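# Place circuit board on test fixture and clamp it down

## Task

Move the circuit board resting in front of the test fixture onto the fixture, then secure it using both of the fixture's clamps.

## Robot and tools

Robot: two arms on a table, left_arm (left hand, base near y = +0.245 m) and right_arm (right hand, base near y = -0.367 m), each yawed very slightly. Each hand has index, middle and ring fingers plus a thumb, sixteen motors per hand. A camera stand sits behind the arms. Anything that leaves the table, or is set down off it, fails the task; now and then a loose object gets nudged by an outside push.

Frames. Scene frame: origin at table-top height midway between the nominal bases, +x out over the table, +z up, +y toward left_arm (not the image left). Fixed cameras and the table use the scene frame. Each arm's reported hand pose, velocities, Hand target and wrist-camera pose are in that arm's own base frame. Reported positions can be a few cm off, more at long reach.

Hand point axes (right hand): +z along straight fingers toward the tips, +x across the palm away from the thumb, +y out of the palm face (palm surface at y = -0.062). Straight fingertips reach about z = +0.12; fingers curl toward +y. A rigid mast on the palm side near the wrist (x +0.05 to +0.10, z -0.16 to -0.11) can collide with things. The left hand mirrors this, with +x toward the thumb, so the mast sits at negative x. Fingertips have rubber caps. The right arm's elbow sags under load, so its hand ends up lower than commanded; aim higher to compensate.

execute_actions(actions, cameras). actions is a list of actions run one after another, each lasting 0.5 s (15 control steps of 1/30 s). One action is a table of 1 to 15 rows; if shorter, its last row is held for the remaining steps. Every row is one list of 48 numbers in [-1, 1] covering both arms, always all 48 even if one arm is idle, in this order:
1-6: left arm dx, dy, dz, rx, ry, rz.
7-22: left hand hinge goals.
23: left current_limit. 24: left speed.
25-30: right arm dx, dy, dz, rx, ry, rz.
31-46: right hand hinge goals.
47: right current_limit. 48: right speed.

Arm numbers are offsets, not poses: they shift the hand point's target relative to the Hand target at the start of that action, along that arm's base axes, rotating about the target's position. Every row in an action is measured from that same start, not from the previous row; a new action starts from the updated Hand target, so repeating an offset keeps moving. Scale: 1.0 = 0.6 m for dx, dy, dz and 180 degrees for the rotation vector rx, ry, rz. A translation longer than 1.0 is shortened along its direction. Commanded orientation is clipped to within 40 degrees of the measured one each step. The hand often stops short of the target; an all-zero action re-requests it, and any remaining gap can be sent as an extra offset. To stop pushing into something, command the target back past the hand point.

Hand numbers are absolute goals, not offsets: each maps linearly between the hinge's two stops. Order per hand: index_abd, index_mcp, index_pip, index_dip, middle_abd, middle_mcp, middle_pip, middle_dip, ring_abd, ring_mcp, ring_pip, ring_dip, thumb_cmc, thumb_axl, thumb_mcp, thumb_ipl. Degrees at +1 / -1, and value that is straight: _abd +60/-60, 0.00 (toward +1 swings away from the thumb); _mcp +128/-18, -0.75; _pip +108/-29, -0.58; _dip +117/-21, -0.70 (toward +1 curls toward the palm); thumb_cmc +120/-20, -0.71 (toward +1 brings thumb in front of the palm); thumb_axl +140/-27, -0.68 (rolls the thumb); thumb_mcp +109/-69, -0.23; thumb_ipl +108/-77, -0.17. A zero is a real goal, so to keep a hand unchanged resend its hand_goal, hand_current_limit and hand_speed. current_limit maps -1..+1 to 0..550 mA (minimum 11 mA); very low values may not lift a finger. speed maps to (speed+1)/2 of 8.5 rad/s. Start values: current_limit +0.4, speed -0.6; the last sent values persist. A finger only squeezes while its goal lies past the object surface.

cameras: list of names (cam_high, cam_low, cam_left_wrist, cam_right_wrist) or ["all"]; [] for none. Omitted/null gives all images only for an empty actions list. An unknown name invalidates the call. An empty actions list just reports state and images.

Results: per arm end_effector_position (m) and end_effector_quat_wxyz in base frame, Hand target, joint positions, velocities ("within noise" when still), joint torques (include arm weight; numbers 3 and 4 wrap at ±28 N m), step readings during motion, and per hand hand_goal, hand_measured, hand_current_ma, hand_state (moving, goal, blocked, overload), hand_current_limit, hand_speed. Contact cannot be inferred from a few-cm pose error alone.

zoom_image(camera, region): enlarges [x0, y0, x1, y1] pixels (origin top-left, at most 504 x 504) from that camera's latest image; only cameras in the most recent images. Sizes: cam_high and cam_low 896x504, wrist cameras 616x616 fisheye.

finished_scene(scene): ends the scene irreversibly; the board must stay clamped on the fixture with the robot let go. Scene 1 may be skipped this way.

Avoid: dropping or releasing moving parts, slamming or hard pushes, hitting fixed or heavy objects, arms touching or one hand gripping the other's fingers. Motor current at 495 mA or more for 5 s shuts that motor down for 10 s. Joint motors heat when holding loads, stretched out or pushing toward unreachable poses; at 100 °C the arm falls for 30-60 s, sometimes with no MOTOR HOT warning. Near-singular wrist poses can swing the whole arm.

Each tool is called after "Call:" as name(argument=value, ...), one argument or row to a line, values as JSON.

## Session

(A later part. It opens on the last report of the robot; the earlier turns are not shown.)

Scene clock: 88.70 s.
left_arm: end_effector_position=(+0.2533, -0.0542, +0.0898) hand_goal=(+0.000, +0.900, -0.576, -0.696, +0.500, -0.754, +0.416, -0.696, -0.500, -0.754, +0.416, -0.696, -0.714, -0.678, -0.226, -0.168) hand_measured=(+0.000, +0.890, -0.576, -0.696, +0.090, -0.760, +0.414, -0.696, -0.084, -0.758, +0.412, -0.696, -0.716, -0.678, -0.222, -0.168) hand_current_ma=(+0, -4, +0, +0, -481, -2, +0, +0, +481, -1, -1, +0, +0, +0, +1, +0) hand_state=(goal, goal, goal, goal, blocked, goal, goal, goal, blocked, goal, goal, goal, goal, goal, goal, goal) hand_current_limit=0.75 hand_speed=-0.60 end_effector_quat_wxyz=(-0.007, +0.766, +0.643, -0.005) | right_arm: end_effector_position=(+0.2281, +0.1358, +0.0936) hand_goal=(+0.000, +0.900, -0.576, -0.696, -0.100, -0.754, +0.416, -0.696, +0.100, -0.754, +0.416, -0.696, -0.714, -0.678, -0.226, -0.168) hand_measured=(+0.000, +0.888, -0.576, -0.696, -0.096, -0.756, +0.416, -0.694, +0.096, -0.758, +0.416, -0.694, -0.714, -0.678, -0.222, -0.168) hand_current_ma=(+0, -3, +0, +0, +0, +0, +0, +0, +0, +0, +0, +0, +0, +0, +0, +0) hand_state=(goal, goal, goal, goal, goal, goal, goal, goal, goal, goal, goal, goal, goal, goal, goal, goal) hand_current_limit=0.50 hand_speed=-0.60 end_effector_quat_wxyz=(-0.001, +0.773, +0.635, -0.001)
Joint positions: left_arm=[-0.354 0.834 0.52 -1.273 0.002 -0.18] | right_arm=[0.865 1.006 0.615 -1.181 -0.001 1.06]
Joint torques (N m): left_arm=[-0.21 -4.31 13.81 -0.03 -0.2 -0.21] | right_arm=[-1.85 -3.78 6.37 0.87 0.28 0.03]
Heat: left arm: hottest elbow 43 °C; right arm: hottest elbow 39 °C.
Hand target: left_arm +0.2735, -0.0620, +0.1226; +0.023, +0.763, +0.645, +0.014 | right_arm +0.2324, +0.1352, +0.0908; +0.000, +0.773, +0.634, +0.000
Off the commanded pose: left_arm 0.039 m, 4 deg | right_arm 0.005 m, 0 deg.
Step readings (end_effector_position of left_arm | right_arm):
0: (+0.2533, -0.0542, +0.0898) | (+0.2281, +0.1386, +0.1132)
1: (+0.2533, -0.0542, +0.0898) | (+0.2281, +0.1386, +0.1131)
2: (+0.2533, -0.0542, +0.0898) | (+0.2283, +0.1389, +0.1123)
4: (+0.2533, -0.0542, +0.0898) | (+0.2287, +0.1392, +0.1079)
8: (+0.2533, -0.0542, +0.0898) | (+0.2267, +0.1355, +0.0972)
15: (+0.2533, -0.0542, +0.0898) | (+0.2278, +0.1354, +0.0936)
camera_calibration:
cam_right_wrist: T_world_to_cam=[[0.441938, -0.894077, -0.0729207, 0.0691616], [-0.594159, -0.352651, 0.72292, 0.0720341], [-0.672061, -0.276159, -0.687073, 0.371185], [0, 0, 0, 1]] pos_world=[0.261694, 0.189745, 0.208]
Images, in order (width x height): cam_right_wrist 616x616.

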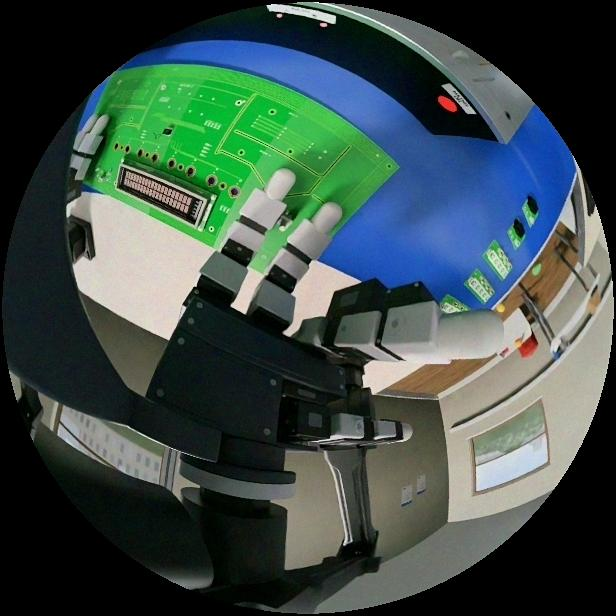

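Call:
execute_actions(
  actions=[
    [[0,0,0,0,0,0,0,0.9,-0.576,-0.696,0.5,-0.754,0.416,-0.696,-0.5,-0.754,0.416,-0.696,-0.714,-0.678,-0.226,-0.168,0.75,-0.6,0.002,0.003,-0.003,0,0,0,0,0.9,-0.576,-0.696,-0.1,-0.754,0.416,-0.696,0.1,-0.754,0.416,-0.696,-0.714,-0.678,-0.226,-0.168,0.5,-0.6]],
    [[0,0,0,0,0,0,0,0.9,-0.576,-0.696,0.5,-0.754,0.416,-0.696,-0.5,-0.754,0.416,-0.696,-0.714,-0.678,-0.226,-0.168,0.75,-0.6,0,0,0,0,0,0,0,0.9,-0.576,-0.696,0.5,-0.754,0.416,-0.696,-0.5,-0.754,0.416,-0.696,-0.714,-0.678,-0.226,-0.168,0.75,-0.6]],
  ],
  cameras=["cam_right_wrist"],
)

Call:
zoom_image(
  camera="cam_right_wrist",
  region=[200, 120, 360, 280],
)

Scene clock: 90.80 s.
left_arm: end_effector_position=(+0.2531, -0.0540, +0.0898) hand_goal=(+0.000, +0.900, -0.576, -0.696, +0.500, -0.754, +0.416, -0.696, -0.500, -0.754, +0.416, -0.696, -0.714, -0.678, -0.226, -0.168) hand_measured=(+0.000, +0.890, -0.576, -0.696, +0.090, -0.760, +0.414, -0.696, -0.084, -0.758, +0.412, -0.696, -0.716, -0.678, -0.222, -0.168) hand_current_ma=(+0, -4, +0, +0, -481, -2, +0, +0, +481, -1, -1, +0, +0, +0, +1, +0) hand_state=(goal, goal, goal, goal, blocked, goal, goal, goal, blocked, goal, goal, goal, goal, goal, goal, goal) hand_current_limit=0.75 hand_speed=-0.60 end_effector_quat_wxyz=(-0.007, +0.766, +0.643, -0.005) | right_arm: end_effector_position=(+0.2293, +0.1370, +0.0914) hand_goal=(+0.000, +0.900, -0.576, -0.696, +0.500, -0.754, +0.416, -0.696, -0.500, -0.754, +0.416, -0.696, -0.714, -0.678, -0.226, -0.168) hand_measured=(+0.000, +0.888, -0.576, -0.696, +0.100, -0.756, +0.416, -0.694, -0.090, -0.758, +0.416, -0.694, -0.714, -0.678, -0.222, -0.168) hand_current_ma=(+0, -3, +0, +0, -481, +0, +0, +0, +481, +0, +0, +0, +0, +0, +0, +0) hand_state=(goal, goal, goal, goal, blocked, goal, goal, goal, blocked, goal, goal, goal, goal, goal, goal, goal) hand_current_limit=0.75 hand_speed=-0.60 end_effector_quat_wxyz=(+0.000, +0.772, +0.635, -0.001)
Joint positions: left_arm=[-0.354 0.834 0.52 -1.274 0.001 -0.18] | right_arm=[0.865 1.016 0.615 -1.171 -0.001 1.059]
Joint torques (N m): left_arm=[-0.15 -4.72 13.76 0.03 -0.18 -0.21] | right_arm=[-0.67 -3.72 6.69 0.68 0.18 0.06]
Heat: left arm: hottest elbow 44 °C; right arm: hottest elbow 39 °C.
Hand target: left_arm +0.2735, -0.0620, +0.1226; +0.023, +0.763, +0.645, +0.014 | right_arm +0.2335, +0.1369, +0.0889; +0.000, +0.773, +0.634, +0.000
Off the commanded pose: left_arm 0.039 m, 4 deg | right_arm 0.005 m, 0 deg.
Step readings (end_effector_position of left_arm | right_arm):
0: (+0.2533, -0.0542, +0.0898) | (+0.2281, +0.1358, +0.0936)
1: (+0.2533, -0.0542, +0.0898) | (+0.2281, +0.1358, +0.0936)
2: (+0.2533, -0.0542, +0.0898) | (+0.2282, +0.1359, +0.0935)
4: (+0.2533, -0.0542, +0.0898) | (+0.2286, +0.1364, +0.0931)
8: (+0.2533, -0.0542, +0.0898) | (+0.2291, +0.1370, +0.0920)
15: (+0.2533, -0.0542, +0.0898) | (+0.2293, +0.1373, +0.0916)
16: (+0.2533, -0.0542, +0.0898) | (+0.2293, +0.1373, +0.0916)
17: (+0.2533, -0.0542, +0.0898) | (+0.2293, +0.1373, +0.0916)
19: (+0.2533, -0.0542, +0.0898) | (+0.2293, +0.1373, +0.0916)
23: (+0.2531, -0.0540, +0.0898) | (+0.2293, +0.1370, +0.0914)
30: (+0.2531, -0.0540, +0.0898) | (+0.2293, +0.1370, +0.0914)
camera_calibration:
cam_right_wrist: T_world_to_cam=[[0.442297, -0.893979, -0.0719345, 0.0693929], [-0.594071, -0.352114, 0.723254, 0.0747062], [-0.671903, -0.277159, -0.686826, 0.370896], [0, 0, 0, 1]] pos_world=[0.262895, 0.191138, 0.205701]
Images, in order (width x height): cam_right_wrist 616x616.

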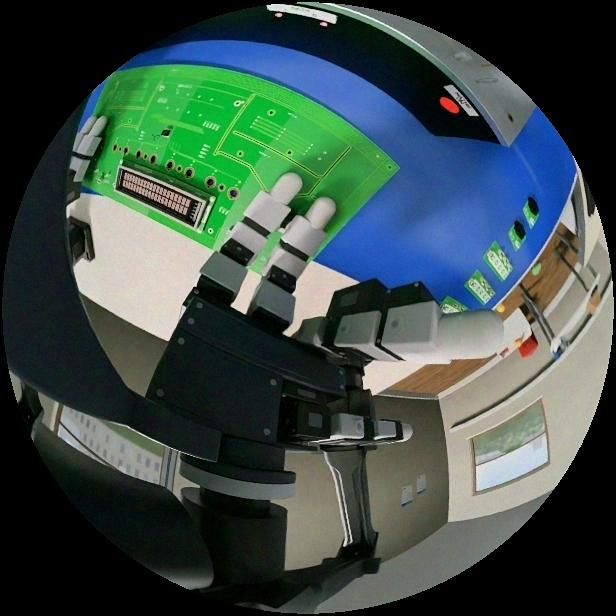

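Scaled by 3.150 from the camera's 616x616 image, which has a finer 880x880 frame.

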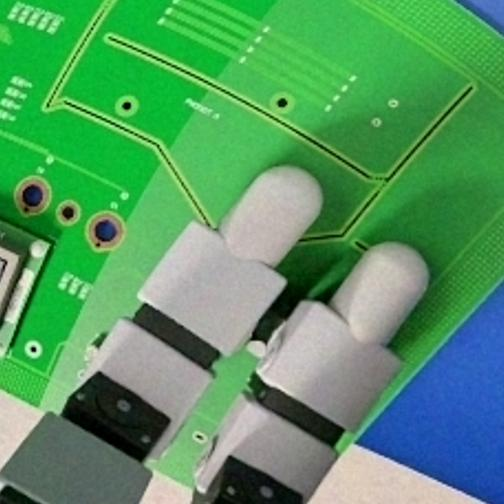

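Call:
execute_actions(
  actions=[
    [[0,0,0,0,0,0,0,0.9,-0.576,-0.696,0.5,-0.754,0.416,-0.696,-0.5,-0.754,0.416,-0.696,-0.714,-0.678,-0.226,-0.168,0.75,-0.6,0.0173,0.0203,0.05,0.0131,-0.0112,0,0,0.9,-0.576,-0.696,0.5,-0.754,0.416,-0.696,-0.5,-0.754,0.416,-0.696,-0.714,-0.678,-0.226,-0.168,0.75,-0.6]],
    [[0,0,0,0,0,0,0,0.9,-0.576,-0.696,0.5,-0.754,0.416,-0.696,-0.5,-0.754,0.416,-0.696,-0.714,-0.678,-0.226,-0.168,0.75,-0.6,0,0,0.015,0,0,0,0,0.9,-0.576,-0.696,0.5,-0.754,0.416,-0.696,-0.5,-0.754,0.416,-0.696,-0.714,-0.678,-0.226,-0.168,0.75,-0.6]],
  ],
  cameras=["cam_right_wrist","cam_low"],
)

Call:
zoom_image(
  camera="cam_right_wrist",
  region=[200, 120, 360, 280],
)

Call:
zoom_image(
  camera="cam_low",
  region=[280, 230, 400, 350],
)

Scene clock: 93.57 s.
left_arm: end_effector_position=(+0.2530, -0.0535, +0.0898) hand_goal=(+0.000, +0.900, -0.576, -0.696, +0.500, -0.754, +0.416, -0.696, -0.500, -0.754, +0.416, -0.696, -0.714, -0.678, -0.226, -0.168) hand_measured=(+0.000, +0.890, -0.576, -0.696, +0.090, -0.760, +0.410, -0.696, -0.090, -0.758, +0.412, -0.696, -0.716, -0.678, -0.222, -0.168) hand_current_ma=(+0, -4, +0, +0, -481, -2, -1, +0, +481, -1, -1, +0, +0, +0, +1, +0) hand_state=(goal, goal, goal, goal, blocked, goal, goal, goal, blocked, goal, goal, goal, goal, goal, goal, goal) hand_current_limit=0.75 hand_speed=-0.60 end_effector_quat_wxyz=(-0.008, +0.765, +0.643, -0.004) | right_arm: end_effector_position=(+0.2298, +0.1377, +0.1032) hand_goal=(+0.000, +0.900, -0.576, -0.696, +0.500, -0.754, +0.416, -0.696, -0.500, -0.754, +0.416, -0.696, -0.714, -0.678, -0.226, -0.168) hand_measured=(+0.000, +0.888, -0.576, -0.696, +0.152, -0.756, +0.418, -0.694, -0.090, -0.758, +0.416, -0.694, -0.714, -0.678, -0.222, -0.168) hand_current_ma=(+0, -3, +0, +0, -481, +0, +0, +0, +481, +0, +0, +0, +0, +0, +0, +0) hand_state=(goal, goal, goal, goal, blocked, goal, goal, goal, blocked, goal, goal, goal, goal, goal, goal, goal) hand_current_limit=0.75 hand_speed=-0.60 end_effector_quat_wxyz=(+0.000, +0.772, +0.635, -0.002)
Joint positions: left_arm=[-0.354 0.834 0.52 -1.275 -0.002 -0.181] | right_arm=[0.865 1.004 0.641 -1.212 -0.001 1.058]
Joint torques (N m): left_arm=[-0.32 -4.37 13.79 0.05 -0.12 -0.19] | right_arm=[-0.32 -5.95 10.67 -0.13 0.27 0.09]
Heat: left arm: hottest elbow 44 °C; right arm: hottest elbow 39 °C.
Hand target: left_arm +0.2735, -0.0620, +0.1226; +0.023, +0.763, +0.645, +0.014 | right_arm +0.2440, +0.1491, +0.1279; -0.005, +0.773, +0.634, +0.026
Off the commanded pose: left_arm 0.040 m, 4 deg | right_arm 0.031 m, 3 deg.
Step readings (end_effector_position of left_arm | right_arm):
0: (+0.2531, -0.0540, +0.0898) | (+0.2293, +0.1370, +0.0914)
1: (+0.2531, -0.0540, +0.0898) | (+0.2293, +0.1370, +0.0914)
2: (+0.2531, -0.0540, +0.0898) | (+0.2293, +0.1370, +0.0914)
4: (+0.2531, -0.0540, +0.0898) | (+0.2291, +0.1368, +0.0914)
8: (+0.2531, -0.0539, +0.0898) | (+0.2293, +0.1371, +0.0927)
15: (+0.2530, -0.0536, +0.0898) | (+0.2300, +0.1380, +0.0953)
16: (+0.2530, -0.0536, +0.0898) | (+0.2300, +0.1379, +0.0953)
17: (+0.2530, -0.0536, +0.0898) | (+0.2298, +0.1378, +0.0957)
19: (+0.2530, -0.0536, +0.0898) | (+0.2297, +0.1376, +0.0975)
23: (+0.2530, -0.0536, +0.0898) | (+0.2300, +0.1380, +0.1019)
30: (+0.2530, -0.0535, +0.0898) | (+0.2298, +0.1377, +0.1032)
camera_calibration:
cam_right_wrist: T_world_to_cam=[[0.443215, -0.893569, -0.0713766, 0.0703238], [-0.592422, -0.351739, 0.724786, 0.0660619], [-0.672753, -0.278951, -0.685267, 0.379815], [0, 0, 0, 1]] pos_world=[0.26349, 0.192026, 0.217413]
Images, in order (width x height): cam_low 896x504, cam_right_wrist 616x616.

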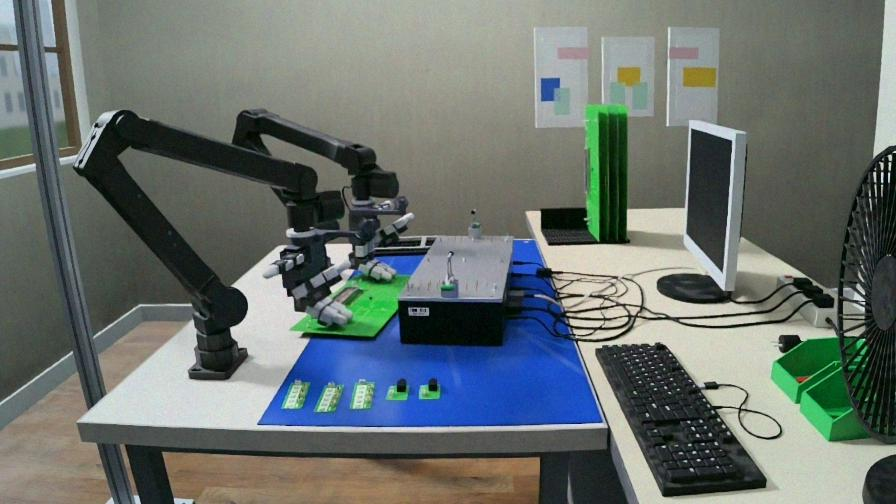

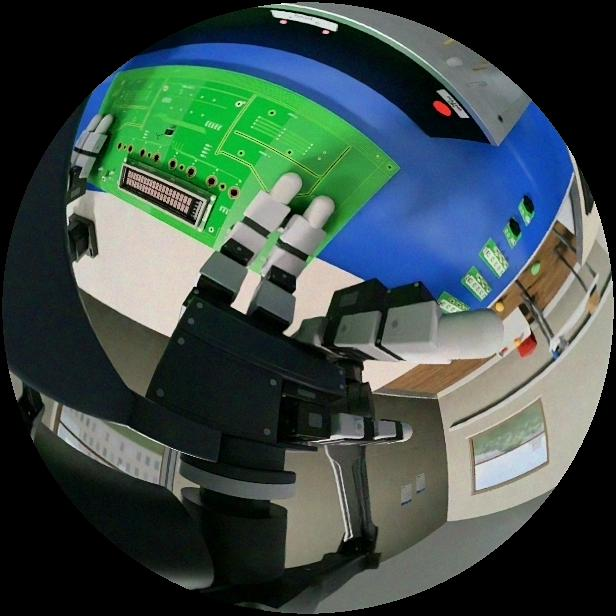

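Scaled by 3.150 from the camera's 616x616 image, which has a finer 880x880 frame.

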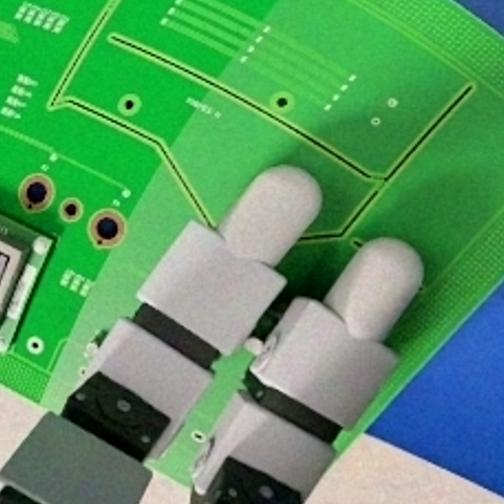

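Scaled by 4.200 from the camera's 896x504 image, which has a finer 1280x720 frame.

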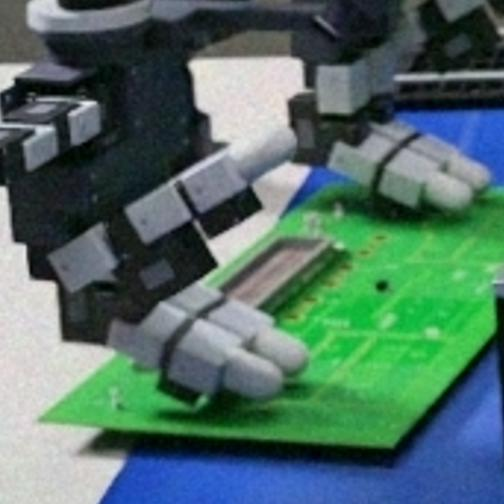

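Call:
execute_actions(
  actions=[
    [[0,0,0.025,0,0,0,0,0.9,-0.576,-0.696,0.5,-0.754,0.416,-0.696,-0.5,-0.754,0.416,-0.696,-0.714,-0.678,-0.226,-0.168,0.75,-0.6,0,0,0.02,0,0,0,0,0.9,-0.576,-0.696,0.5,-0.754,0.416,-0.696,-0.5,-0.754,0.416,-0.696,-0.714,-0.678,-0.226,-0.168,0.75,-0.6]],
  ],
  cameras=["cam_right_wrist","cam_left_wrist","cam_low","cam_high"],
)

Call:
zoom_image(
  camera="cam_right_wrist",
  region=[200, 120, 360, 280],
)

Call:
zoom_image(
  camera="cam_left_wrist",
  region=[260, 120, 420, 280],
)

Call:
zoom_image(
  camera="cam_low",
  region=[280, 230, 420, 350],
)

Scene clock: 95.27 s.
left_arm: end_effector_position=(+0.2544, -0.0536, +0.1048) hand_goal=(+0.000, +0.900, -0.576, -0.696, +0.500, -0.754, +0.416, -0.696, -0.500, -0.754, +0.416, -0.696, -0.714, -0.678, -0.226, -0.168) hand_measured=(+0.000, +0.890, -0.576, -0.696, +0.090, -0.762, +0.410, -0.696, -0.090, -0.760, +0.412, -0.696, -0.716, -0.678, -0.222, -0.168) hand_current_ma=(+0, -4, +0, +0, -481, -3, -2, +0, +481, -2, -1, +0, +0, +0, +1, +0) hand_state=(goal, goal, goal, goal, blocked, goal, goal, goal, blocked, goal, goal, goal, goal, goal, goal, goal) hand_current_limit=0.75 hand_speed=-0.60 end_effector_quat_wxyz=(-0.008, +0.765, +0.643, -0.003) | right_arm: end_effector_position=(+0.2302, +0.1382, +0.1150) hand_goal=(+0.000, +0.900, -0.576, -0.696, +0.500, -0.754, +0.416, -0.696, -0.500, -0.754, +0.416, -0.696, -0.714, -0.678, -0.226, -0.168) hand_measured=(+0.000, +0.888, -0.576, -0.696, +0.152, -0.756, +0.418, -0.694, -0.090, -0.758, +0.416, -0.694, -0.714, -0.678, -0.222, -0.168) hand_current_ma=(+0, -3, +0, +0, -481, +0, +0, +0, +481, +0, +0, +0, +0, +0, +0, +0) hand_state=(goal, goal, goal, goal, blocked, goal, goal, goal, blocked, goal, goal, goal, goal, goal, goal, goal) hand_current_limit=0.75 hand_speed=-0.60 end_effector_quat_wxyz=(+0.000, +0.772, +0.636, -0.002)
Joint positions: left_arm=[-0.354 0.821 0.555 -1.321 -0.004 -0.181] | right_arm=[0.864 0.992 0.667 -1.25 -0.001 1.057]
Joint torques (N m): left_arm=[-0.09 -4.37 13.96 0.08 -0.03 -0.22] | right_arm=[-1.2 -5.83 10.74 -0.34 0.21 0.08]
Heat: left arm: hottest elbow 44 °C; right arm: hottest elbow 40 °C.
Hand target: left_arm +0.2735, -0.0620, +0.1378; +0.024, +0.763, +0.645, +0.014 | right_arm +0.2440, +0.1491, +0.1400; -0.005, +0.773, +0.634, +0.026
Off the commanded pose: left_arm 0.039 m, 4 deg | right_arm 0.030 m, 3 deg.
Step readings (end_effector_position of left_arm | right_arm):
0: (+0.2530, -0.0535, +0.0898) | (+0.2298, +0.1377, +0.1032)
1: (+0.2530, -0.0535, +0.0899) | (+0.2298, +0.1377, +0.1034)
2: (+0.2527, -0.0534, +0.0904) | (+0.2297, +0.1377, +0.1039)
4: (+0.2520, -0.0532, +0.0926) | (+0.2295, +0.1376, +0.1062)
8: (+0.2535, -0.0536, +0.1002) | (+0.2300, +0.1381, +0.1124)
15: (+0.2549, -0.0538, +0.1049) | (+0.2302, +0.1381, +0.1148)
camera_calibration:
cam_left_wrist: T_world_to_cam=[[-0.728046, -0.685528, 0.000137441, 0.111064], [-0.453776, 0.48207, 0.749463, 0.0120229], [-0.513845, 0.545581, -0.662046, 0.355469], [0, 0, 0, 1]] pos_world=[0.268971, -0.123596, 0.226311]
cam_right_wrist: T_world_to_cam=[[0.443537, -0.893384, -0.0716877, 0.0713411], [-0.592088, -0.352119, 0.724875, 0.0579444], [-0.672835, -0.279064, -0.68514, 0.388392], [0, 0, 0, 1]] pos_world=[0.263989, 0.192524, 0.229214]

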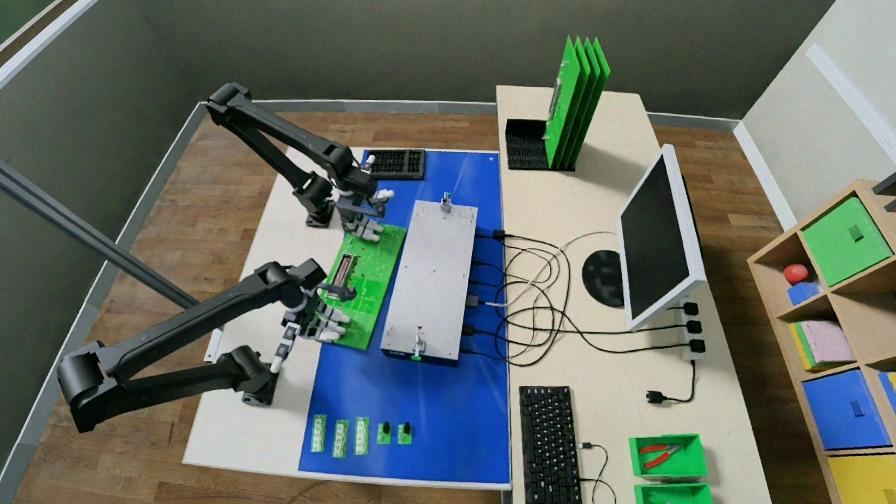

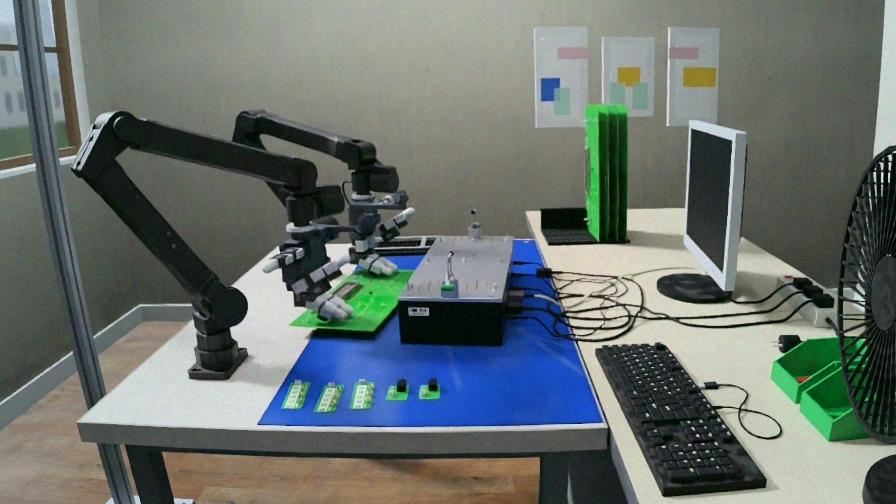

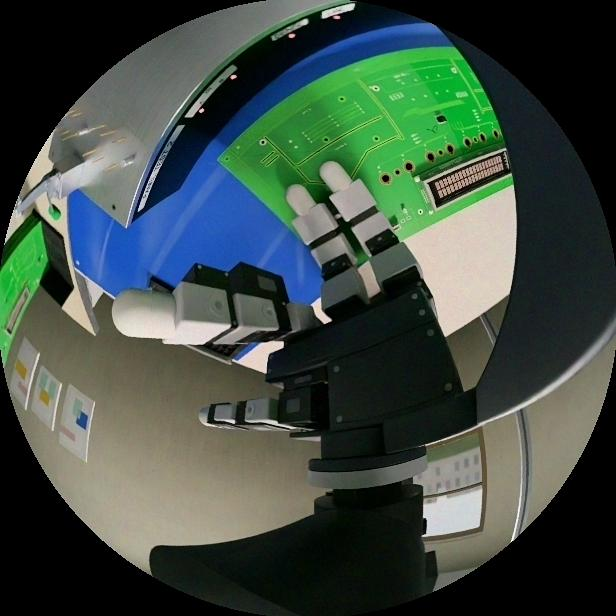

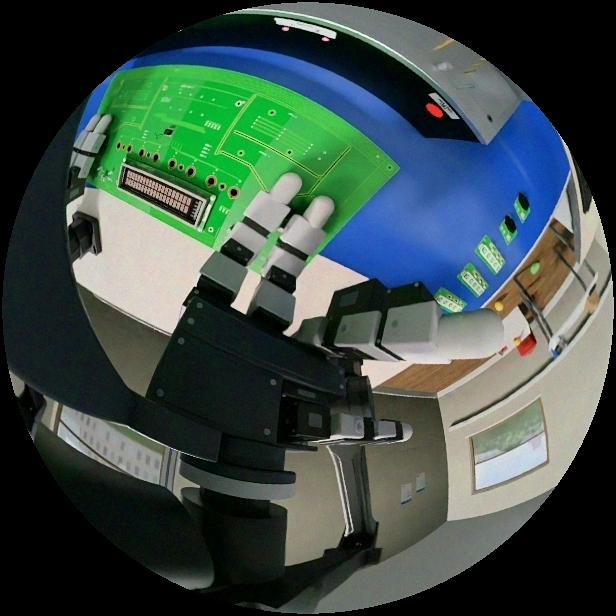

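Scaled by 3.150 from the camera's 616x616 image, which has a finer 880x880 frame.

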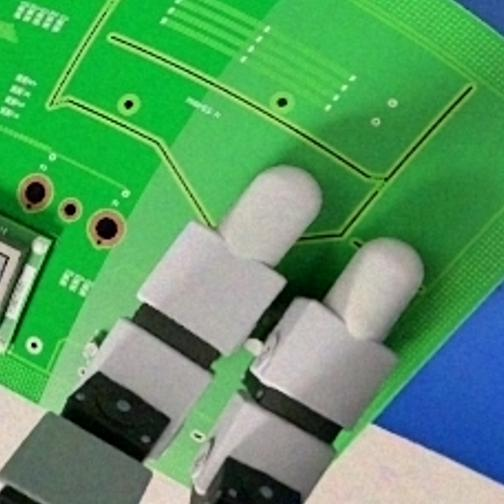

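Scaled by 3.150 from the camera's 616x616 image, which has a finer 880x880 frame.

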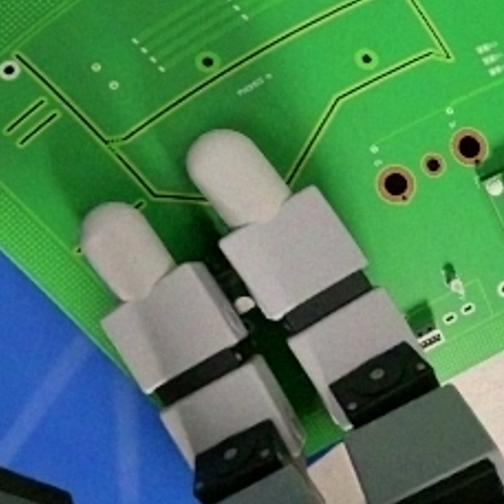

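Scaled by 3.600 from the camera's 896x504 image, which has a finer 1280x720 frame.

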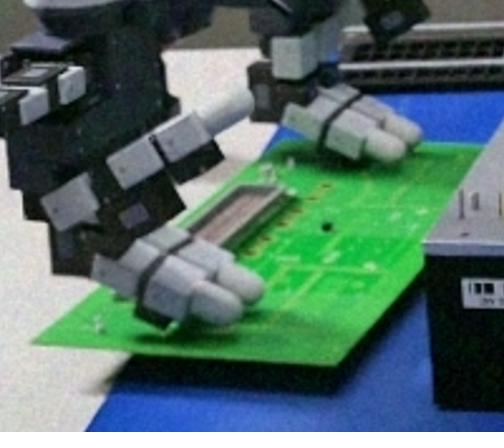

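Call:
execute_actions(
  actions=[
    [[0,0,0.05,0,0,0,0,0.9,-0.576,-0.696,0.5,-0.754,0.416,-0.696,-0.5,-0.754,0.416,-0.696,-0.714,-0.678,-0.226,-0.168,0.75,-0.6,0,0,0.05,0,0,0,0,0.9,-0.576,-0.696,0.5,-0.754,0.416,-0.696,-0.5,-0.754,0.416,-0.696,-0.714,-0.678,-0.226,-0.168,0.75,-0.6]],
    [[0,0,0.05,0,0,0,0,0.9,-0.576,-0.696,0.5,-0.754,0.416,-0.696,-0.5,-0.754,0.416,-0.696,-0.714,-0.678,-0.226,-0.168,0.75,-0.6,0,0,0.05,0,0,0,0,0.9,-0.576,-0.696,0.5,-0.754,0.416,-0.696,-0.5,-0.754,0.416,-0.696,-0.714,-0.678,-0.226,-0.168,0.75,-0.6]],
  ],
  cameras=["cam_low","cam_high"],
)

Call:
zoom_image(
  camera="cam_high",
  region=[295, 200, 425, 360],
)

Call:
zoom_image(
  camera="cam_low",
  region=[280, 200, 420, 350],
)

Scene clock: 100.00 s.
left_arm: end_effector_position=(+0.2586, -0.0537, +0.1641) hand_goal=(+0.000, +0.900, -0.576, -0.696, +0.500, -0.754, +0.416, -0.696, -0.500, -0.754, +0.416, -0.696, -0.714, -0.678, -0.226, -0.168) hand_measured=(+0.000, +0.890, -0.576, -0.696, +0.090, -0.762, +0.410, -0.696, -0.094, -0.762, +0.412, -0.696, -0.716, -0.678, -0.222, -0.168) hand_current_ma=(+0, -4, +0, +0, -481, -4, -2, +0, +481, -3, -1, +0, +0, +0, +1, +0) hand_state=(goal, goal, goal, goal, blocked, goal, goal, goal, blocked, goal, goal, goal, goal, goal, goal, goal) hand_current_limit=0.75 hand_speed=-0.60 end_effector_quat_wxyz=(-0.010, +0.765, +0.644, +0.000) | right_arm: end_effector_position=(+0.2322, +0.1385, +0.1737) hand_goal=(+0.000, +0.900, -0.576, -0.696, +0.500, -0.754, +0.416, -0.696, -0.500, -0.754, +0.416, -0.696, -0.714, -0.678, -0.226, -0.168) hand_measured=(+0.000, +0.888, -0.576, -0.696, +0.152, -0.758, +0.420, -0.694, -0.090, -0.760, +0.416, -0.694, -0.714, -0.678, -0.222, -0.168) hand_current_ma=(+0, -3, +0, +0, -481, +0, +0, +0, +481, -1, +0, +0, +0, +0, +0, +0) hand_state=(goal, goal, goal, goal, blocked, goal, goal, goal, blocked, goal, goal, goal, goal, goal, goal, goal) hand_current_limit=0.75 hand_speed=-0.60 end_effector_quat_wxyz=(+0.002, +0.772, +0.635, -0.004)
Joint positions: left_arm=[-0.354 0.797 0.702 -1.493 -0.01 -0.183] | right_arm=[0.862 0.955 0.804 -1.427 0.002 1.056]
Joint torques (N m): left_arm=[-0.21 -3.9 14.32 0.05 0.22 -0.19] | right_arm=[-0.56 -4.6 11.38 -0.12 0.13 0.08]
Heat: left arm: hottest elbow 44 °C; right arm: hottest elbow 40 °C.
Hand target: left_arm +0.2735, -0.0620, +0.1978; +0.024, +0.763, +0.645, +0.014 | right_arm +0.2440, +0.1492, +0.2001; -0.005, +0.773, +0.634, +0.026
Off the commanded pose: left_arm 0.038 m, 4 deg | right_arm 0.031 m, 3 deg.
Step readings (end_effector_position of left_arm | right_arm):
0: (+0.2544, -0.0536, +0.1048) | (+0.2302, +0.1382, +0.1150)
1: (+0.2543, -0.0536, +0.1048) | (+0.2302, +0.1382, +0.1152)
2: (+0.2537, -0.0535, +0.1057) | (+0.2300, +0.1380, +0.1164)
4: (+0.2522, -0.0533, +0.1100) | (+0.2296, +0.1376, +0.1224)
8: (+0.2557, -0.0534, +0.1253) | (+0.2315, +0.1388, +0.1380)
15: (+0.2579, -0.0540, +0.1354) | (+0.2314, +0.1381, +0.1441)
16: (+0.2572, -0.0538, +0.1351) | (+0.2313, +0.1381, +0.1444)
17: (+0.2565, -0.0538, +0.1360) | (+0.2310, +0.1380, +0.1457)
19: (+0.2543, -0.0535, +0.1400) | (+0.2306, +0.1377, +0.1519)
23: (+0.2574, -0.0535, +0.1548) | (+0.2325, +0.1391, +0.1673)
30: (+0.2594, -0.0540, +0.1644) | (+0.2320, +0.1384, +0.1731)
Images, in order (width x height): cam_high 896x504, cam_low 896x504.

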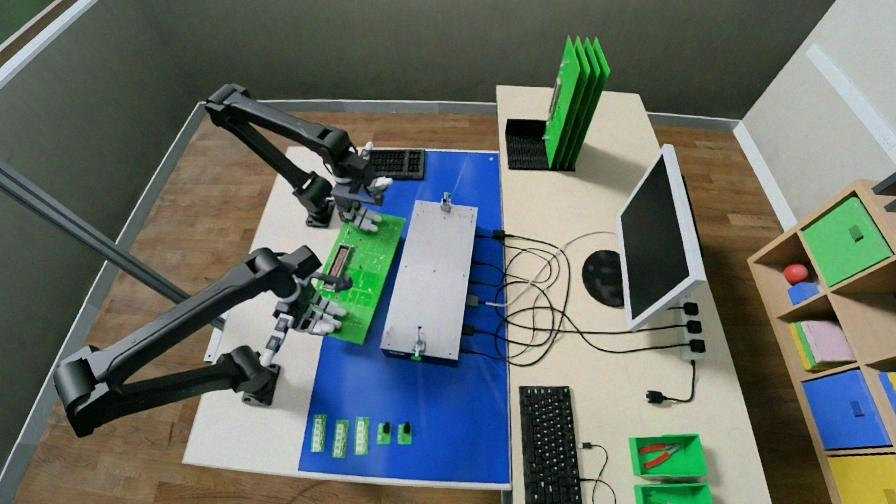

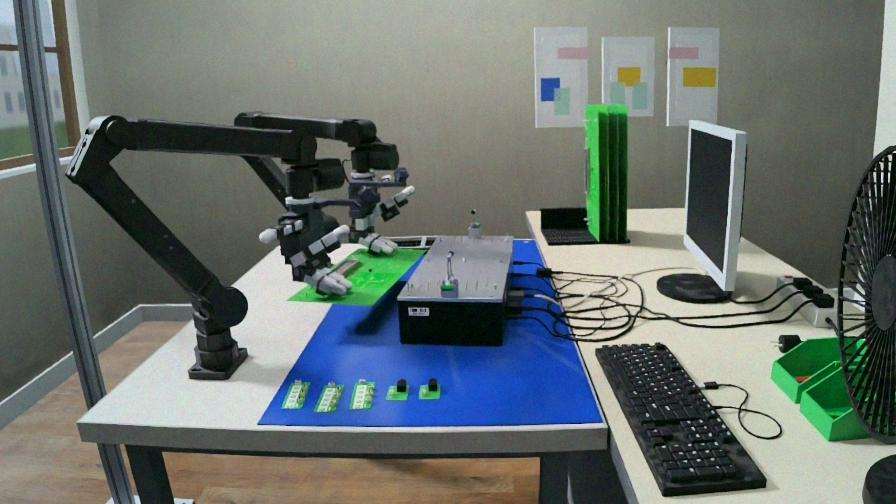

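Scaled by 3.150 from the camera's 896x504 image, which has a finer 1280x720 frame.

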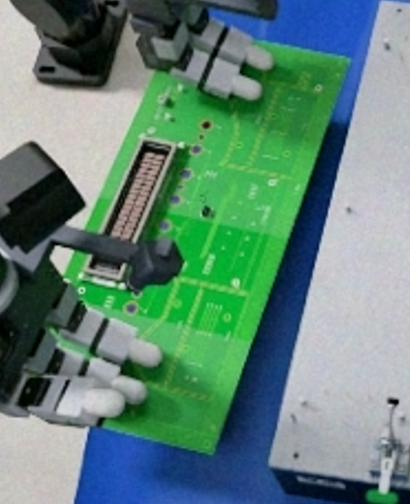

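Scaled by 3.360 from the camera's 896x504 image, which has a finer 1280x720 frame.

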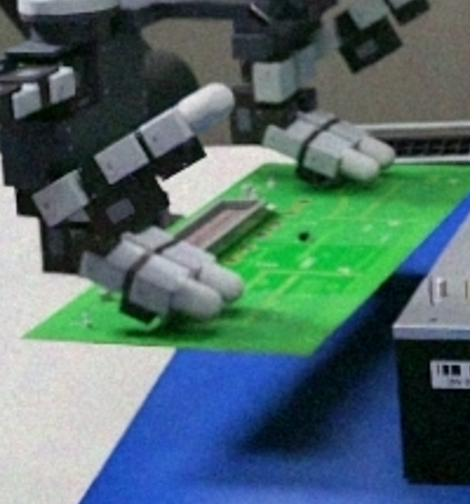

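Call:
execute_actions(
  actions=[
    [[0,0,0.05,0,0,0,0,0.9,-0.576,-0.696,0.5,-0.754,0.416,-0.696,-0.5,-0.754,0.416,-0.696,-0.714,-0.678,-0.226,-0.168,0.75,-0.6,0,0,0.05,0,0,0,0,0.9,-0.576,-0.696,0.5,-0.754,0.416,-0.696,-0.5,-0.754,0.416,-0.696,-0.714,-0.678,-0.226,-0.168,0.75,-0.6]],
    [[-0.0132,0.0305,0.012,0,0,0.01415,0,0.9,-0.576,-0.696,0.5,-0.754,0.416,-0.696,-0.5,-0.754,0.416,-0.696,-0.714,-0.678,-0.226,-0.168,0.75,-0.6,0.0188,0.026,0.012,0,0,0.01415,0,0.9,-0.576,-0.696,0.5,-0.754,0.416,-0.696,-0.5,-0.754,0.416,-0.696,-0.714,-0.678,-0.226,-0.168,0.75,-0.6]],
  ],
  cameras=["cam_low","cam_high"],
)

Call:
zoom_image(
  camera="cam_high",
  region=[295, 190, 455, 370],
)

Call:
zoom_image(
  camera="cam_low",
  region=[280, 200, 420, 350],
)

Scene clock: 104.57 s.
left_arm: end_effector_position=(+0.2518, -0.0371, +0.2002) hand_goal=(+0.000, +0.900, -0.576, -0.696, +0.500, -0.754, +0.416, -0.696, -0.500, -0.754, +0.416, -0.696, -0.714, -0.678, -0.226, -0.168) hand_measured=(+0.000, +0.890, -0.576, -0.696, +0.090, -0.762, +0.410, -0.696, -0.094, -0.762, +0.414, -0.696, -0.716, -0.678, -0.222, -0.168) hand_current_ma=(+0, -4, +0, +0, -481, -4, -2, +0, +481, -3, +0, +0, +0, +0, +1, +0) hand_state=(goal, goal, goal, goal, blocked, goal, goal, goal, blocked, goal, goal, goal, goal, goal, goal, goal) hand_current_limit=0.75 hand_speed=-0.60 end_effector_quat_wxyz=(-0.012, +0.748, +0.664, +0.000) | right_arm: end_effector_position=(+0.2426, +0.1515, +0.2140) hand_goal=(+0.000, +0.900, -0.576, -0.696, +0.500, -0.754, +0.416, -0.696, -0.500, -0.754, +0.416, -0.696, -0.714, -0.678, -0.226, -0.168) hand_measured=(+0.000, +0.888, -0.576, -0.696, +0.152, -0.758, +0.422, -0.694, -0.090, -0.760, +0.414, -0.694, -0.714, -0.678, -0.222, -0.168) hand_current_ma=(+0, -3, +0, +0, -481, +0, +0, +0, +481, -1, +0, +0, +0, +0, +0, +0) hand_state=(goal, goal, goal, goal, blocked, goal, goal, goal, blocked, goal, goal, goal, goal, goal, goal, goal) hand_current_limit=0.75 hand_speed=-0.60 end_effector_quat_wxyz=(+0.001, +0.762, +0.648, +0.001)
Joint positions: left_arm=[-0.303 0.764 0.783 -1.611 -0.013 -0.184] | right_arm=[0.861 0.977 0.921 -1.513 0.003 1.023]
Joint torques (N m): left_arm=[0.62 -3.43 14.56 0.12 0.34 -0.05] | right_arm=[-0.79 -3.72 11.79 0.1 0 0.02]
Heat: left arm: hottest elbow 44 °C; right arm: hottest elbow 42 °C.
Hand target: left_arm +0.2656, -0.0437, +0.2350; +0.023, +0.749, +0.662, +0.014 | right_arm +0.2553, +0.1648, +0.2371; -0.005, +0.758, +0.651, +0.026
Off the commanded pose: left_arm 0.038 m, 4 deg | right_arm 0.029 m, 3 deg.
Step readings (end_effector_position of left_arm | right_arm):
0: (+0.2586, -0.0537, +0.1641) | (+0.2322, +0.1385, +0.1737)
1: (+0.2585, -0.0537, +0.1642) | (+0.2321, +0.1385, +0.1738)
2: (+0.2579, -0.0538, +0.1650) | (+0.2318, +0.1383, +0.1750)
4: (+0.2559, -0.0536, +0.1695) | (+0.2313, +0.1381, +0.1814)
8: (+0.2591, -0.0534, +0.1856) | (+0.2333, +0.1395, +0.1972)
15: (+0.2610, -0.0539, +0.1943) | (+0.2328, +0.1387, +0.2025)
16: (+0.2606, -0.0538, +0.1942) | (+0.2329, +0.1388, +0.2028)
17: (+0.2599, -0.0532, +0.1940) | (+0.2331, +0.1392, +0.2035)
19: (+0.2577, -0.0491, +0.1942) | (+0.2349, +0.1414, +0.2070)
23: (+0.2537, -0.0403, +0.1973) | (+0.2405, +0.1485, +0.2147)
30: (+0.2520, -0.0373, +0.2003) | (+0.2425, +0.1512, +0.2141)
Images, in order (width x height): cam_high 896x504, cam_low 896x504.

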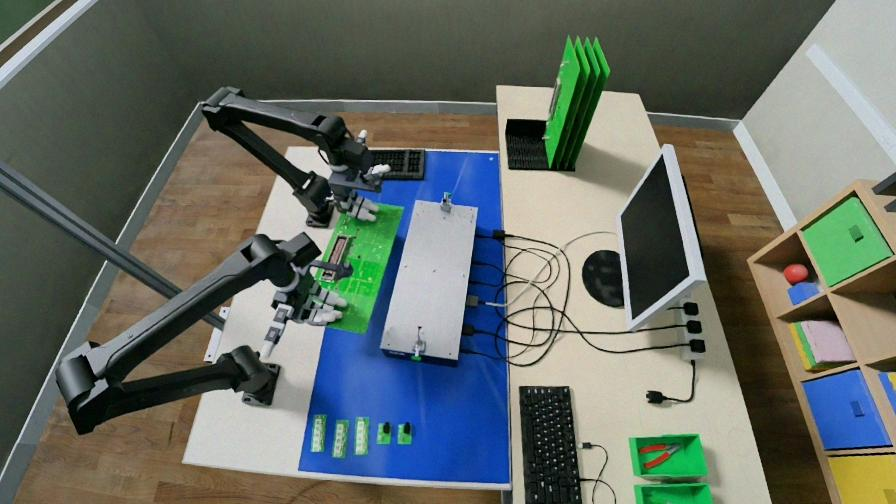

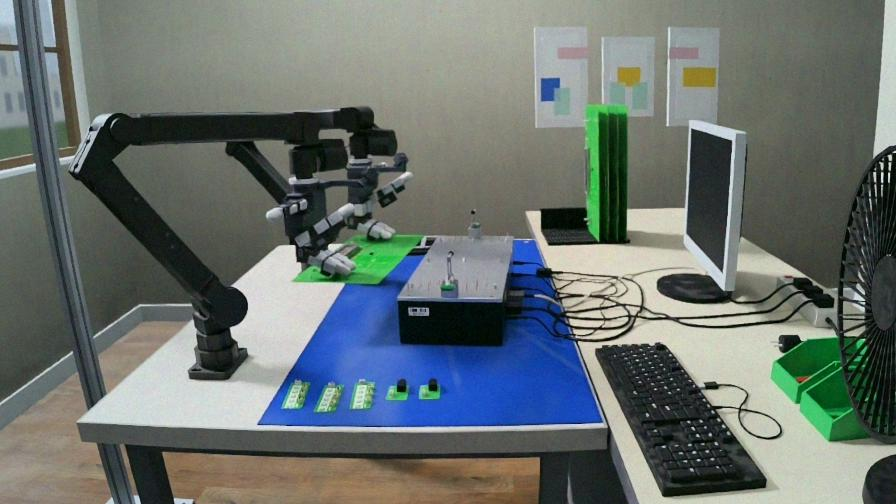

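Scaled by 2.800 from the camera's 896x504 image, which has a finer 1280x720 frame.

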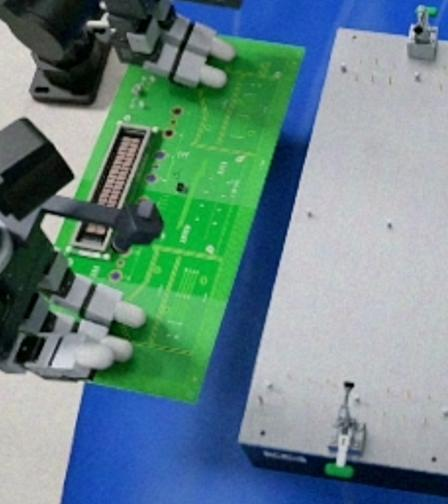

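Scaled by 3.360 from the camera's 896x504 image, which has a finer 1280x720 frame.

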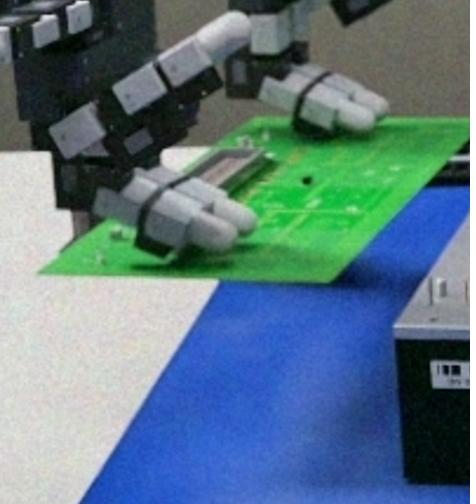

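Call:
execute_actions(
  actions=[
    [[-0.0132,0.0305,0.005,0,0,0.01415,0,0.9,-0.576,-0.696,0.5,-0.754,0.416,-0.696,-0.5,-0.754,0.416,-0.696,-0.714,-0.678,-0.226,-0.168,0.75,-0.6,0.0188,0.026,0,0,0,0.01415,0,0.9,-0.576,-0.696,0.5,-0.754,0.416,-0.696,-0.5,-0.754,0.416,-0.696,-0.714,-0.678,-0.226,-0.168,0.75,-0.6]],
    [[0.03,-0.0024,0,0,0,0,0,0.9,-0.576,-0.696,0.5,-0.754,0.416,-0.696,-0.5,-0.754,0.416,-0.696,-0.714,-0.678,-0.226,-0.168,0.75,-0.6,0.03,-0.0032,0,0,0,0,0,0.9,-0.576,-0.696,0.5,-0.754,0.416,-0.696,-0.5,-0.754,0.416,-0.696,-0.714,-0.678,-0.226,-0.168,0.75,-0.6]],
  ],
  cameras=["cam_high"],
)

Call:
zoom_image(
  camera="cam_high",
  region=[295, 190, 455, 370],
)

Scene clock: 107.10 s.
left_arm: end_effector_position=(+0.2556, -0.0209, +0.2051) hand_goal=(+0.000, +0.900, -0.576, -0.696, +0.500, -0.754, +0.416, -0.696, -0.500, -0.754, +0.416, -0.696, -0.714, -0.678, -0.226, -0.168) hand_measured=(+0.000, +0.890, -0.576, -0.696, +0.090, -0.762, +0.410, -0.696, -0.094, -0.764, +0.414, -0.696, -0.716, -0.678, -0.222, -0.168) hand_current_ma=(+0, -4, +0, +0, -481, -3, -2, +0, +481, -4, +0, +0, +0, +0, +1, +0) hand_state=(goal, goal, goal, goal, blocked, goal, goal, goal, blocked, goal, goal, goal, goal, goal, goal, goal) hand_current_limit=0.75 hand_speed=-0.60 end_effector_quat_wxyz=(-0.013, +0.731, +0.683, -0.005) | right_arm: end_effector_position=(+0.2674, +0.1649, +0.2156) hand_goal=(+0.000, +0.900, -0.576, -0.696, +0.500, -0.754, +0.416, -0.696, -0.500, -0.754, +0.416, -0.696, -0.714, -0.678, -0.226, -0.168) hand_measured=(+0.000, +0.888, -0.576, -0.696, +0.152, -0.758, +0.422, -0.694, -0.090, -0.760, +0.414, -0.694, -0.714, -0.678, -0.222, -0.168) hand_current_ma=(+0, -3, +0, +0, -481, +0, +0, +0, +481, -1, +0, +0, +0, +0, +0, +0) hand_state=(goal, goal, goal, goal, blocked, goal, goal, goal, blocked, goal, goal, goal, goal, goal, goal, goal) hand_current_limit=0.75 hand_speed=-0.60 end_effector_quat_wxyz=(-0.002, +0.745, +0.667, -0.005)
Joint positions: left_arm=[-0.224 0.773 0.801 -1.625 -0.007 -0.156] | right_arm=[0.814 1.048 0.973 -1.505 -0.004 0.923]
Joint torques (N m): left_arm=[0.79 -2.96 14.6 0.92 0.16 0] | right_arm=[-1.38 -4.78 11.28 0.79 0.09 0.02]
Heat: left arm: hottest elbow 44 °C; right arm: hottest elbow 42 °C.
Hand target: left_arm +0.2757, -0.0269, +0.2379; +0.023, +0.734, +0.678, +0.015 | right_arm +0.2846, +0.1784, +0.2372; -0.006, +0.744, +0.668, +0.026
Off the commanded pose: left_arm 0.039 m, 5 deg | right_arm 0.031 m, 4 deg.
Step readings (end_effector_position of left_arm | right_arm):
0: (+0.2518, -0.0371, +0.2002) | (+0.2426, +0.1515, +0.2140)
1: (+0.2518, -0.0370, +0.2002) | (+0.2427, +0.1516, +0.2140)
2: (+0.2515, -0.0358, +0.2001) | (+0.2430, +0.1521, +0.2141)
4: (+0.2501, -0.0317, +0.2006) | (+0.2448, +0.1549, +0.2146)
8: (+0.2470, -0.0232, +0.2038) | (+0.2499, +0.1625, +0.2156)
15: (+0.2454, -0.0211, +0.2052) | (+0.2513, +0.1651, +0.2152)
16: (+0.2453, -0.0210, +0.2051) | (+0.2513, +0.1652, +0.2152)
17: (+0.2455, -0.0209, +0.2050) | (+0.2520, +0.1651, +0.2154)
19: (+0.2466, -0.0204, +0.2051) | (+0.2549, +0.1651, +0.2155)
23: (+0.2527, -0.0206, +0.2058) | (+0.2644, +0.1642, +0.2162)
30: (+0.2556, -0.0210, +0.2051) | (+0.2672, +0.1646, +0.2156)
Images, in order (width x height): cam_high 896x504.

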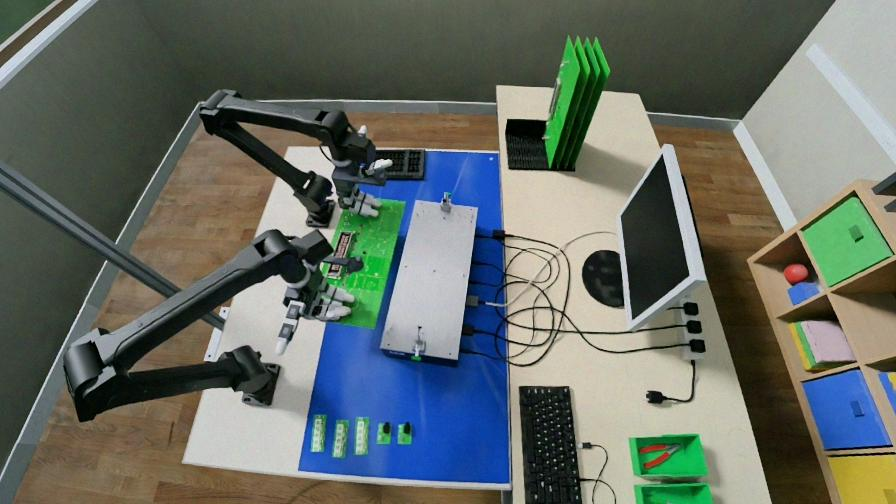

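Scaled by 2.800 from the camera's 896x504 image, which has a finer 1280x720 frame.

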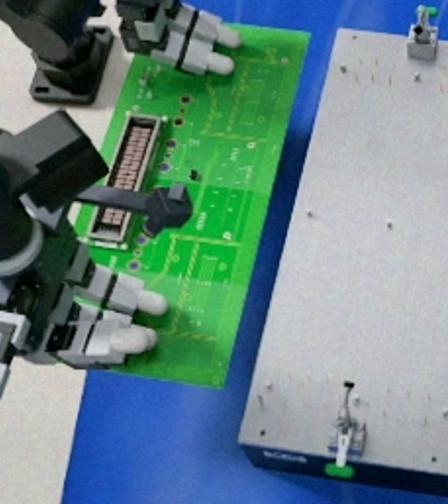

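Call:
execute_actions(
  actions=[
    [[0.0803,-0.0069,0,0,0,-0.005,0,0.9,-0.576,-0.696,0.5,-0.754,0.416,-0.696,-0.5,-0.754,0.416,-0.696,-0.714,-0.678,-0.226,-0.168,0.75,-0.6,0.0689,-0.008,0,0,0,-0.005,0,0.9,-0.576,-0.696,0.5,-0.754,0.416,-0.696,-0.5,-0.754,0.416,-0.696,-0.714,-0.678,-0.226,-0.168,0.75,-0.6]],
    [[0.0748,-0.0059,0,0,0,0,0,0.9,-0.576,-0.696,0.5,-0.754,0.416,-0.696,-0.5,-0.754,0.416,-0.696,-0.714,-0.678,-0.226,-0.168,0.75,-0.6,0.0746,-0.008,0,0,0,0,0,0.9,-0.576,-0.696,0.5,-0.754,0.416,-0.696,-0.5,-0.754,0.416,-0.696,-0.714,-0.678,-0.226,-0.168,0.75,-0.6]],
  ],
  cameras=["cam_high","cam_low"],
)

Call:
zoom_image(
  camera="cam_high",
  region=[320, 180, 490, 370],
)

Call:
zoom_image(
  camera="cam_low",
  region=[320, 200, 520, 350],
)

Scene clock: 111.57 s.
left_arm: end_effector_position=(+0.3467, -0.0278, +0.2053) hand_goal=(+0.000, +0.900, -0.576, -0.696, +0.500, -0.754, +0.416, -0.696, -0.500, -0.754, +0.416, -0.696, -0.714, -0.678, -0.226, -0.168) hand_measured=(+0.000, +0.890, -0.576, -0.696, +0.090, -0.762, +0.410, -0.696, -0.094, -0.764, +0.412, -0.696, -0.716, -0.678, -0.222, -0.168) hand_current_ma=(+0, -4, +0, +0, -481, -3, -2, +0, +481, -4, -1, +0, +0, +0, +1, +0) hand_state=(goal, goal, goal, goal, blocked, goal, goal, goal, blocked, goal, goal, goal, goal, goal, goal, goal) hand_current_limit=0.75 hand_speed=-0.60 end_effector_quat_wxyz=(-0.012, +0.734, +0.679, -0.005) | right_arm: end_effector_position=(+0.3507, +0.1555, +0.2144) hand_goal=(+0.000, +0.900, -0.576, -0.696, +0.500, -0.754, +0.416, -0.696, -0.500, -0.754, +0.416, -0.696, -0.714, -0.678, -0.226, -0.168) hand_measured=(+0.000, +0.888, -0.576, -0.696, +0.152, -0.756, +0.422, -0.696, -0.090, -0.758, +0.416, -0.694, -0.714, -0.678, -0.222, -0.168) hand_current_ma=(+0, -3, +0, +0, -481, +0, +1, +0, +481, +0, +0, +0, +0, +0, +0, +0) hand_state=(goal, goal, goal, goal, blocked, goal, goal, goal, blocked, goal, goal, goal, goal, goal, goal, goal) hand_current_limit=0.75 hand_speed=-0.60 end_effector_quat_wxyz=(-0.005, +0.753, +0.658, -0.006)
Joint positions: left_arm=[-0.169 1.044 0.946 -1.498 -0.006 -0.092] | right_arm=[0.609 1.215 1.095 -1.464 -0.009 0.743]
Joint torques (N m): left_arm=[-0.15 -7.3 14.38 0.73 0.29 0.05] | right_arm=[-0.62 -7.24 11.48 0.72 -0.14 0.07]
Heat: left arm: hottest elbow 44 °C; right arm: hottest elbow 43 °C.
Hand target: left_arm +0.3687, -0.0345, +0.2381; +0.023, +0.739, +0.673, +0.015 | right_arm +0.3707, +0.1688, +0.2371; -0.006, +0.749, +0.662, +0.026
Off the commanded pose: left_arm 0.040 m, 5 deg | right_arm 0.033 m, 4 deg.
Step readings (end_effector_position of left_arm | right_arm):
0: (+0.2556, -0.0209, +0.2051) | (+0.2674, +0.1649, +0.2156)
1: (+0.2558, -0.0209, +0.2052) | (+0.2676, +0.1650, +0.2156)
2: (+0.2576, -0.0209, +0.2055) | (+0.2690, +0.1646, +0.2157)
4: (+0.2660, -0.0213, +0.2060) | (+0.2766, +0.1630, +0.2161)
8: (+0.2926, -0.0238, +0.2079) | (+0.3001, +0.1590, +0.2172)
15: (+0.3023, -0.0247, +0.2045) | (+0.3073, +0.1597, +0.2150)
16: (+0.3027, -0.0246, +0.2049) | (+0.3075, +0.1598, +0.2152)
17: (+0.3041, -0.0245, +0.2053) | (+0.3093, +0.1595, +0.2153)
19: (+0.3115, -0.0246, +0.2065) | (+0.3171, +0.1587, +0.2163)
23: (+0.3371, -0.0275, +0.2084) | (+0.3416, +0.1544, +0.2169)
30: (+0.3464, -0.0283, +0.2049) | (+0.3503, +0.1548, +0.2141)
Images, in order (width x height): cam_high 896x504, cam_low 896x504.

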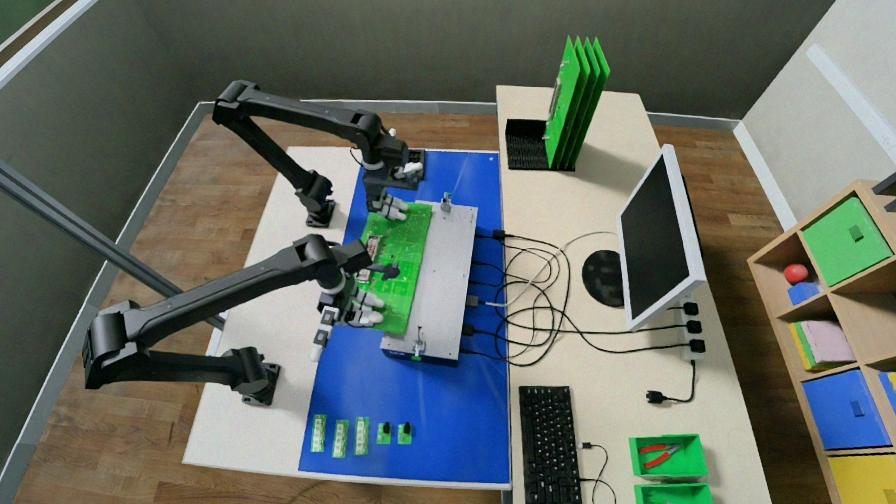

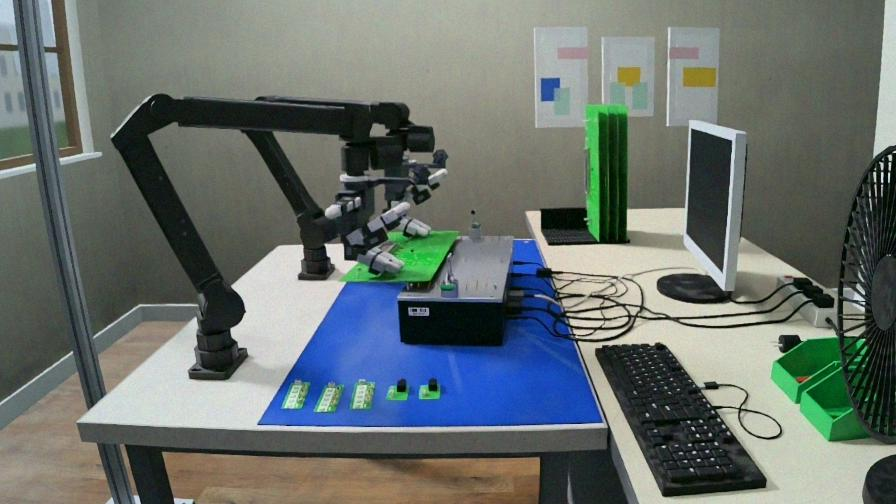

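Scaled by 2.653 from the camera's 896x504 image, which has a finer 1280x720 frame.

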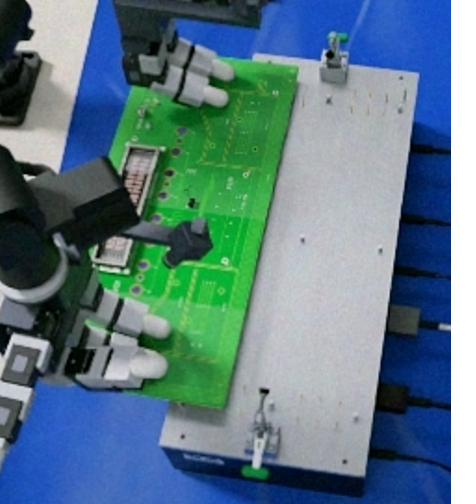

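Scaled by 2.520 from the camera's 896x504 image, which has a finer 1280x720 frame.

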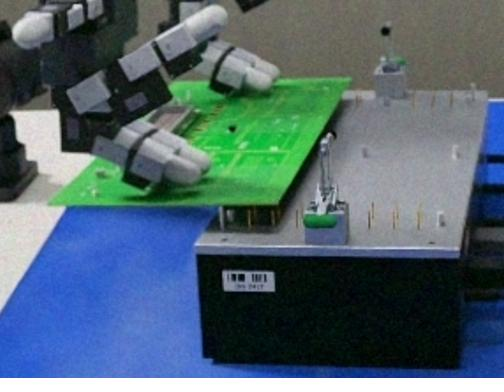

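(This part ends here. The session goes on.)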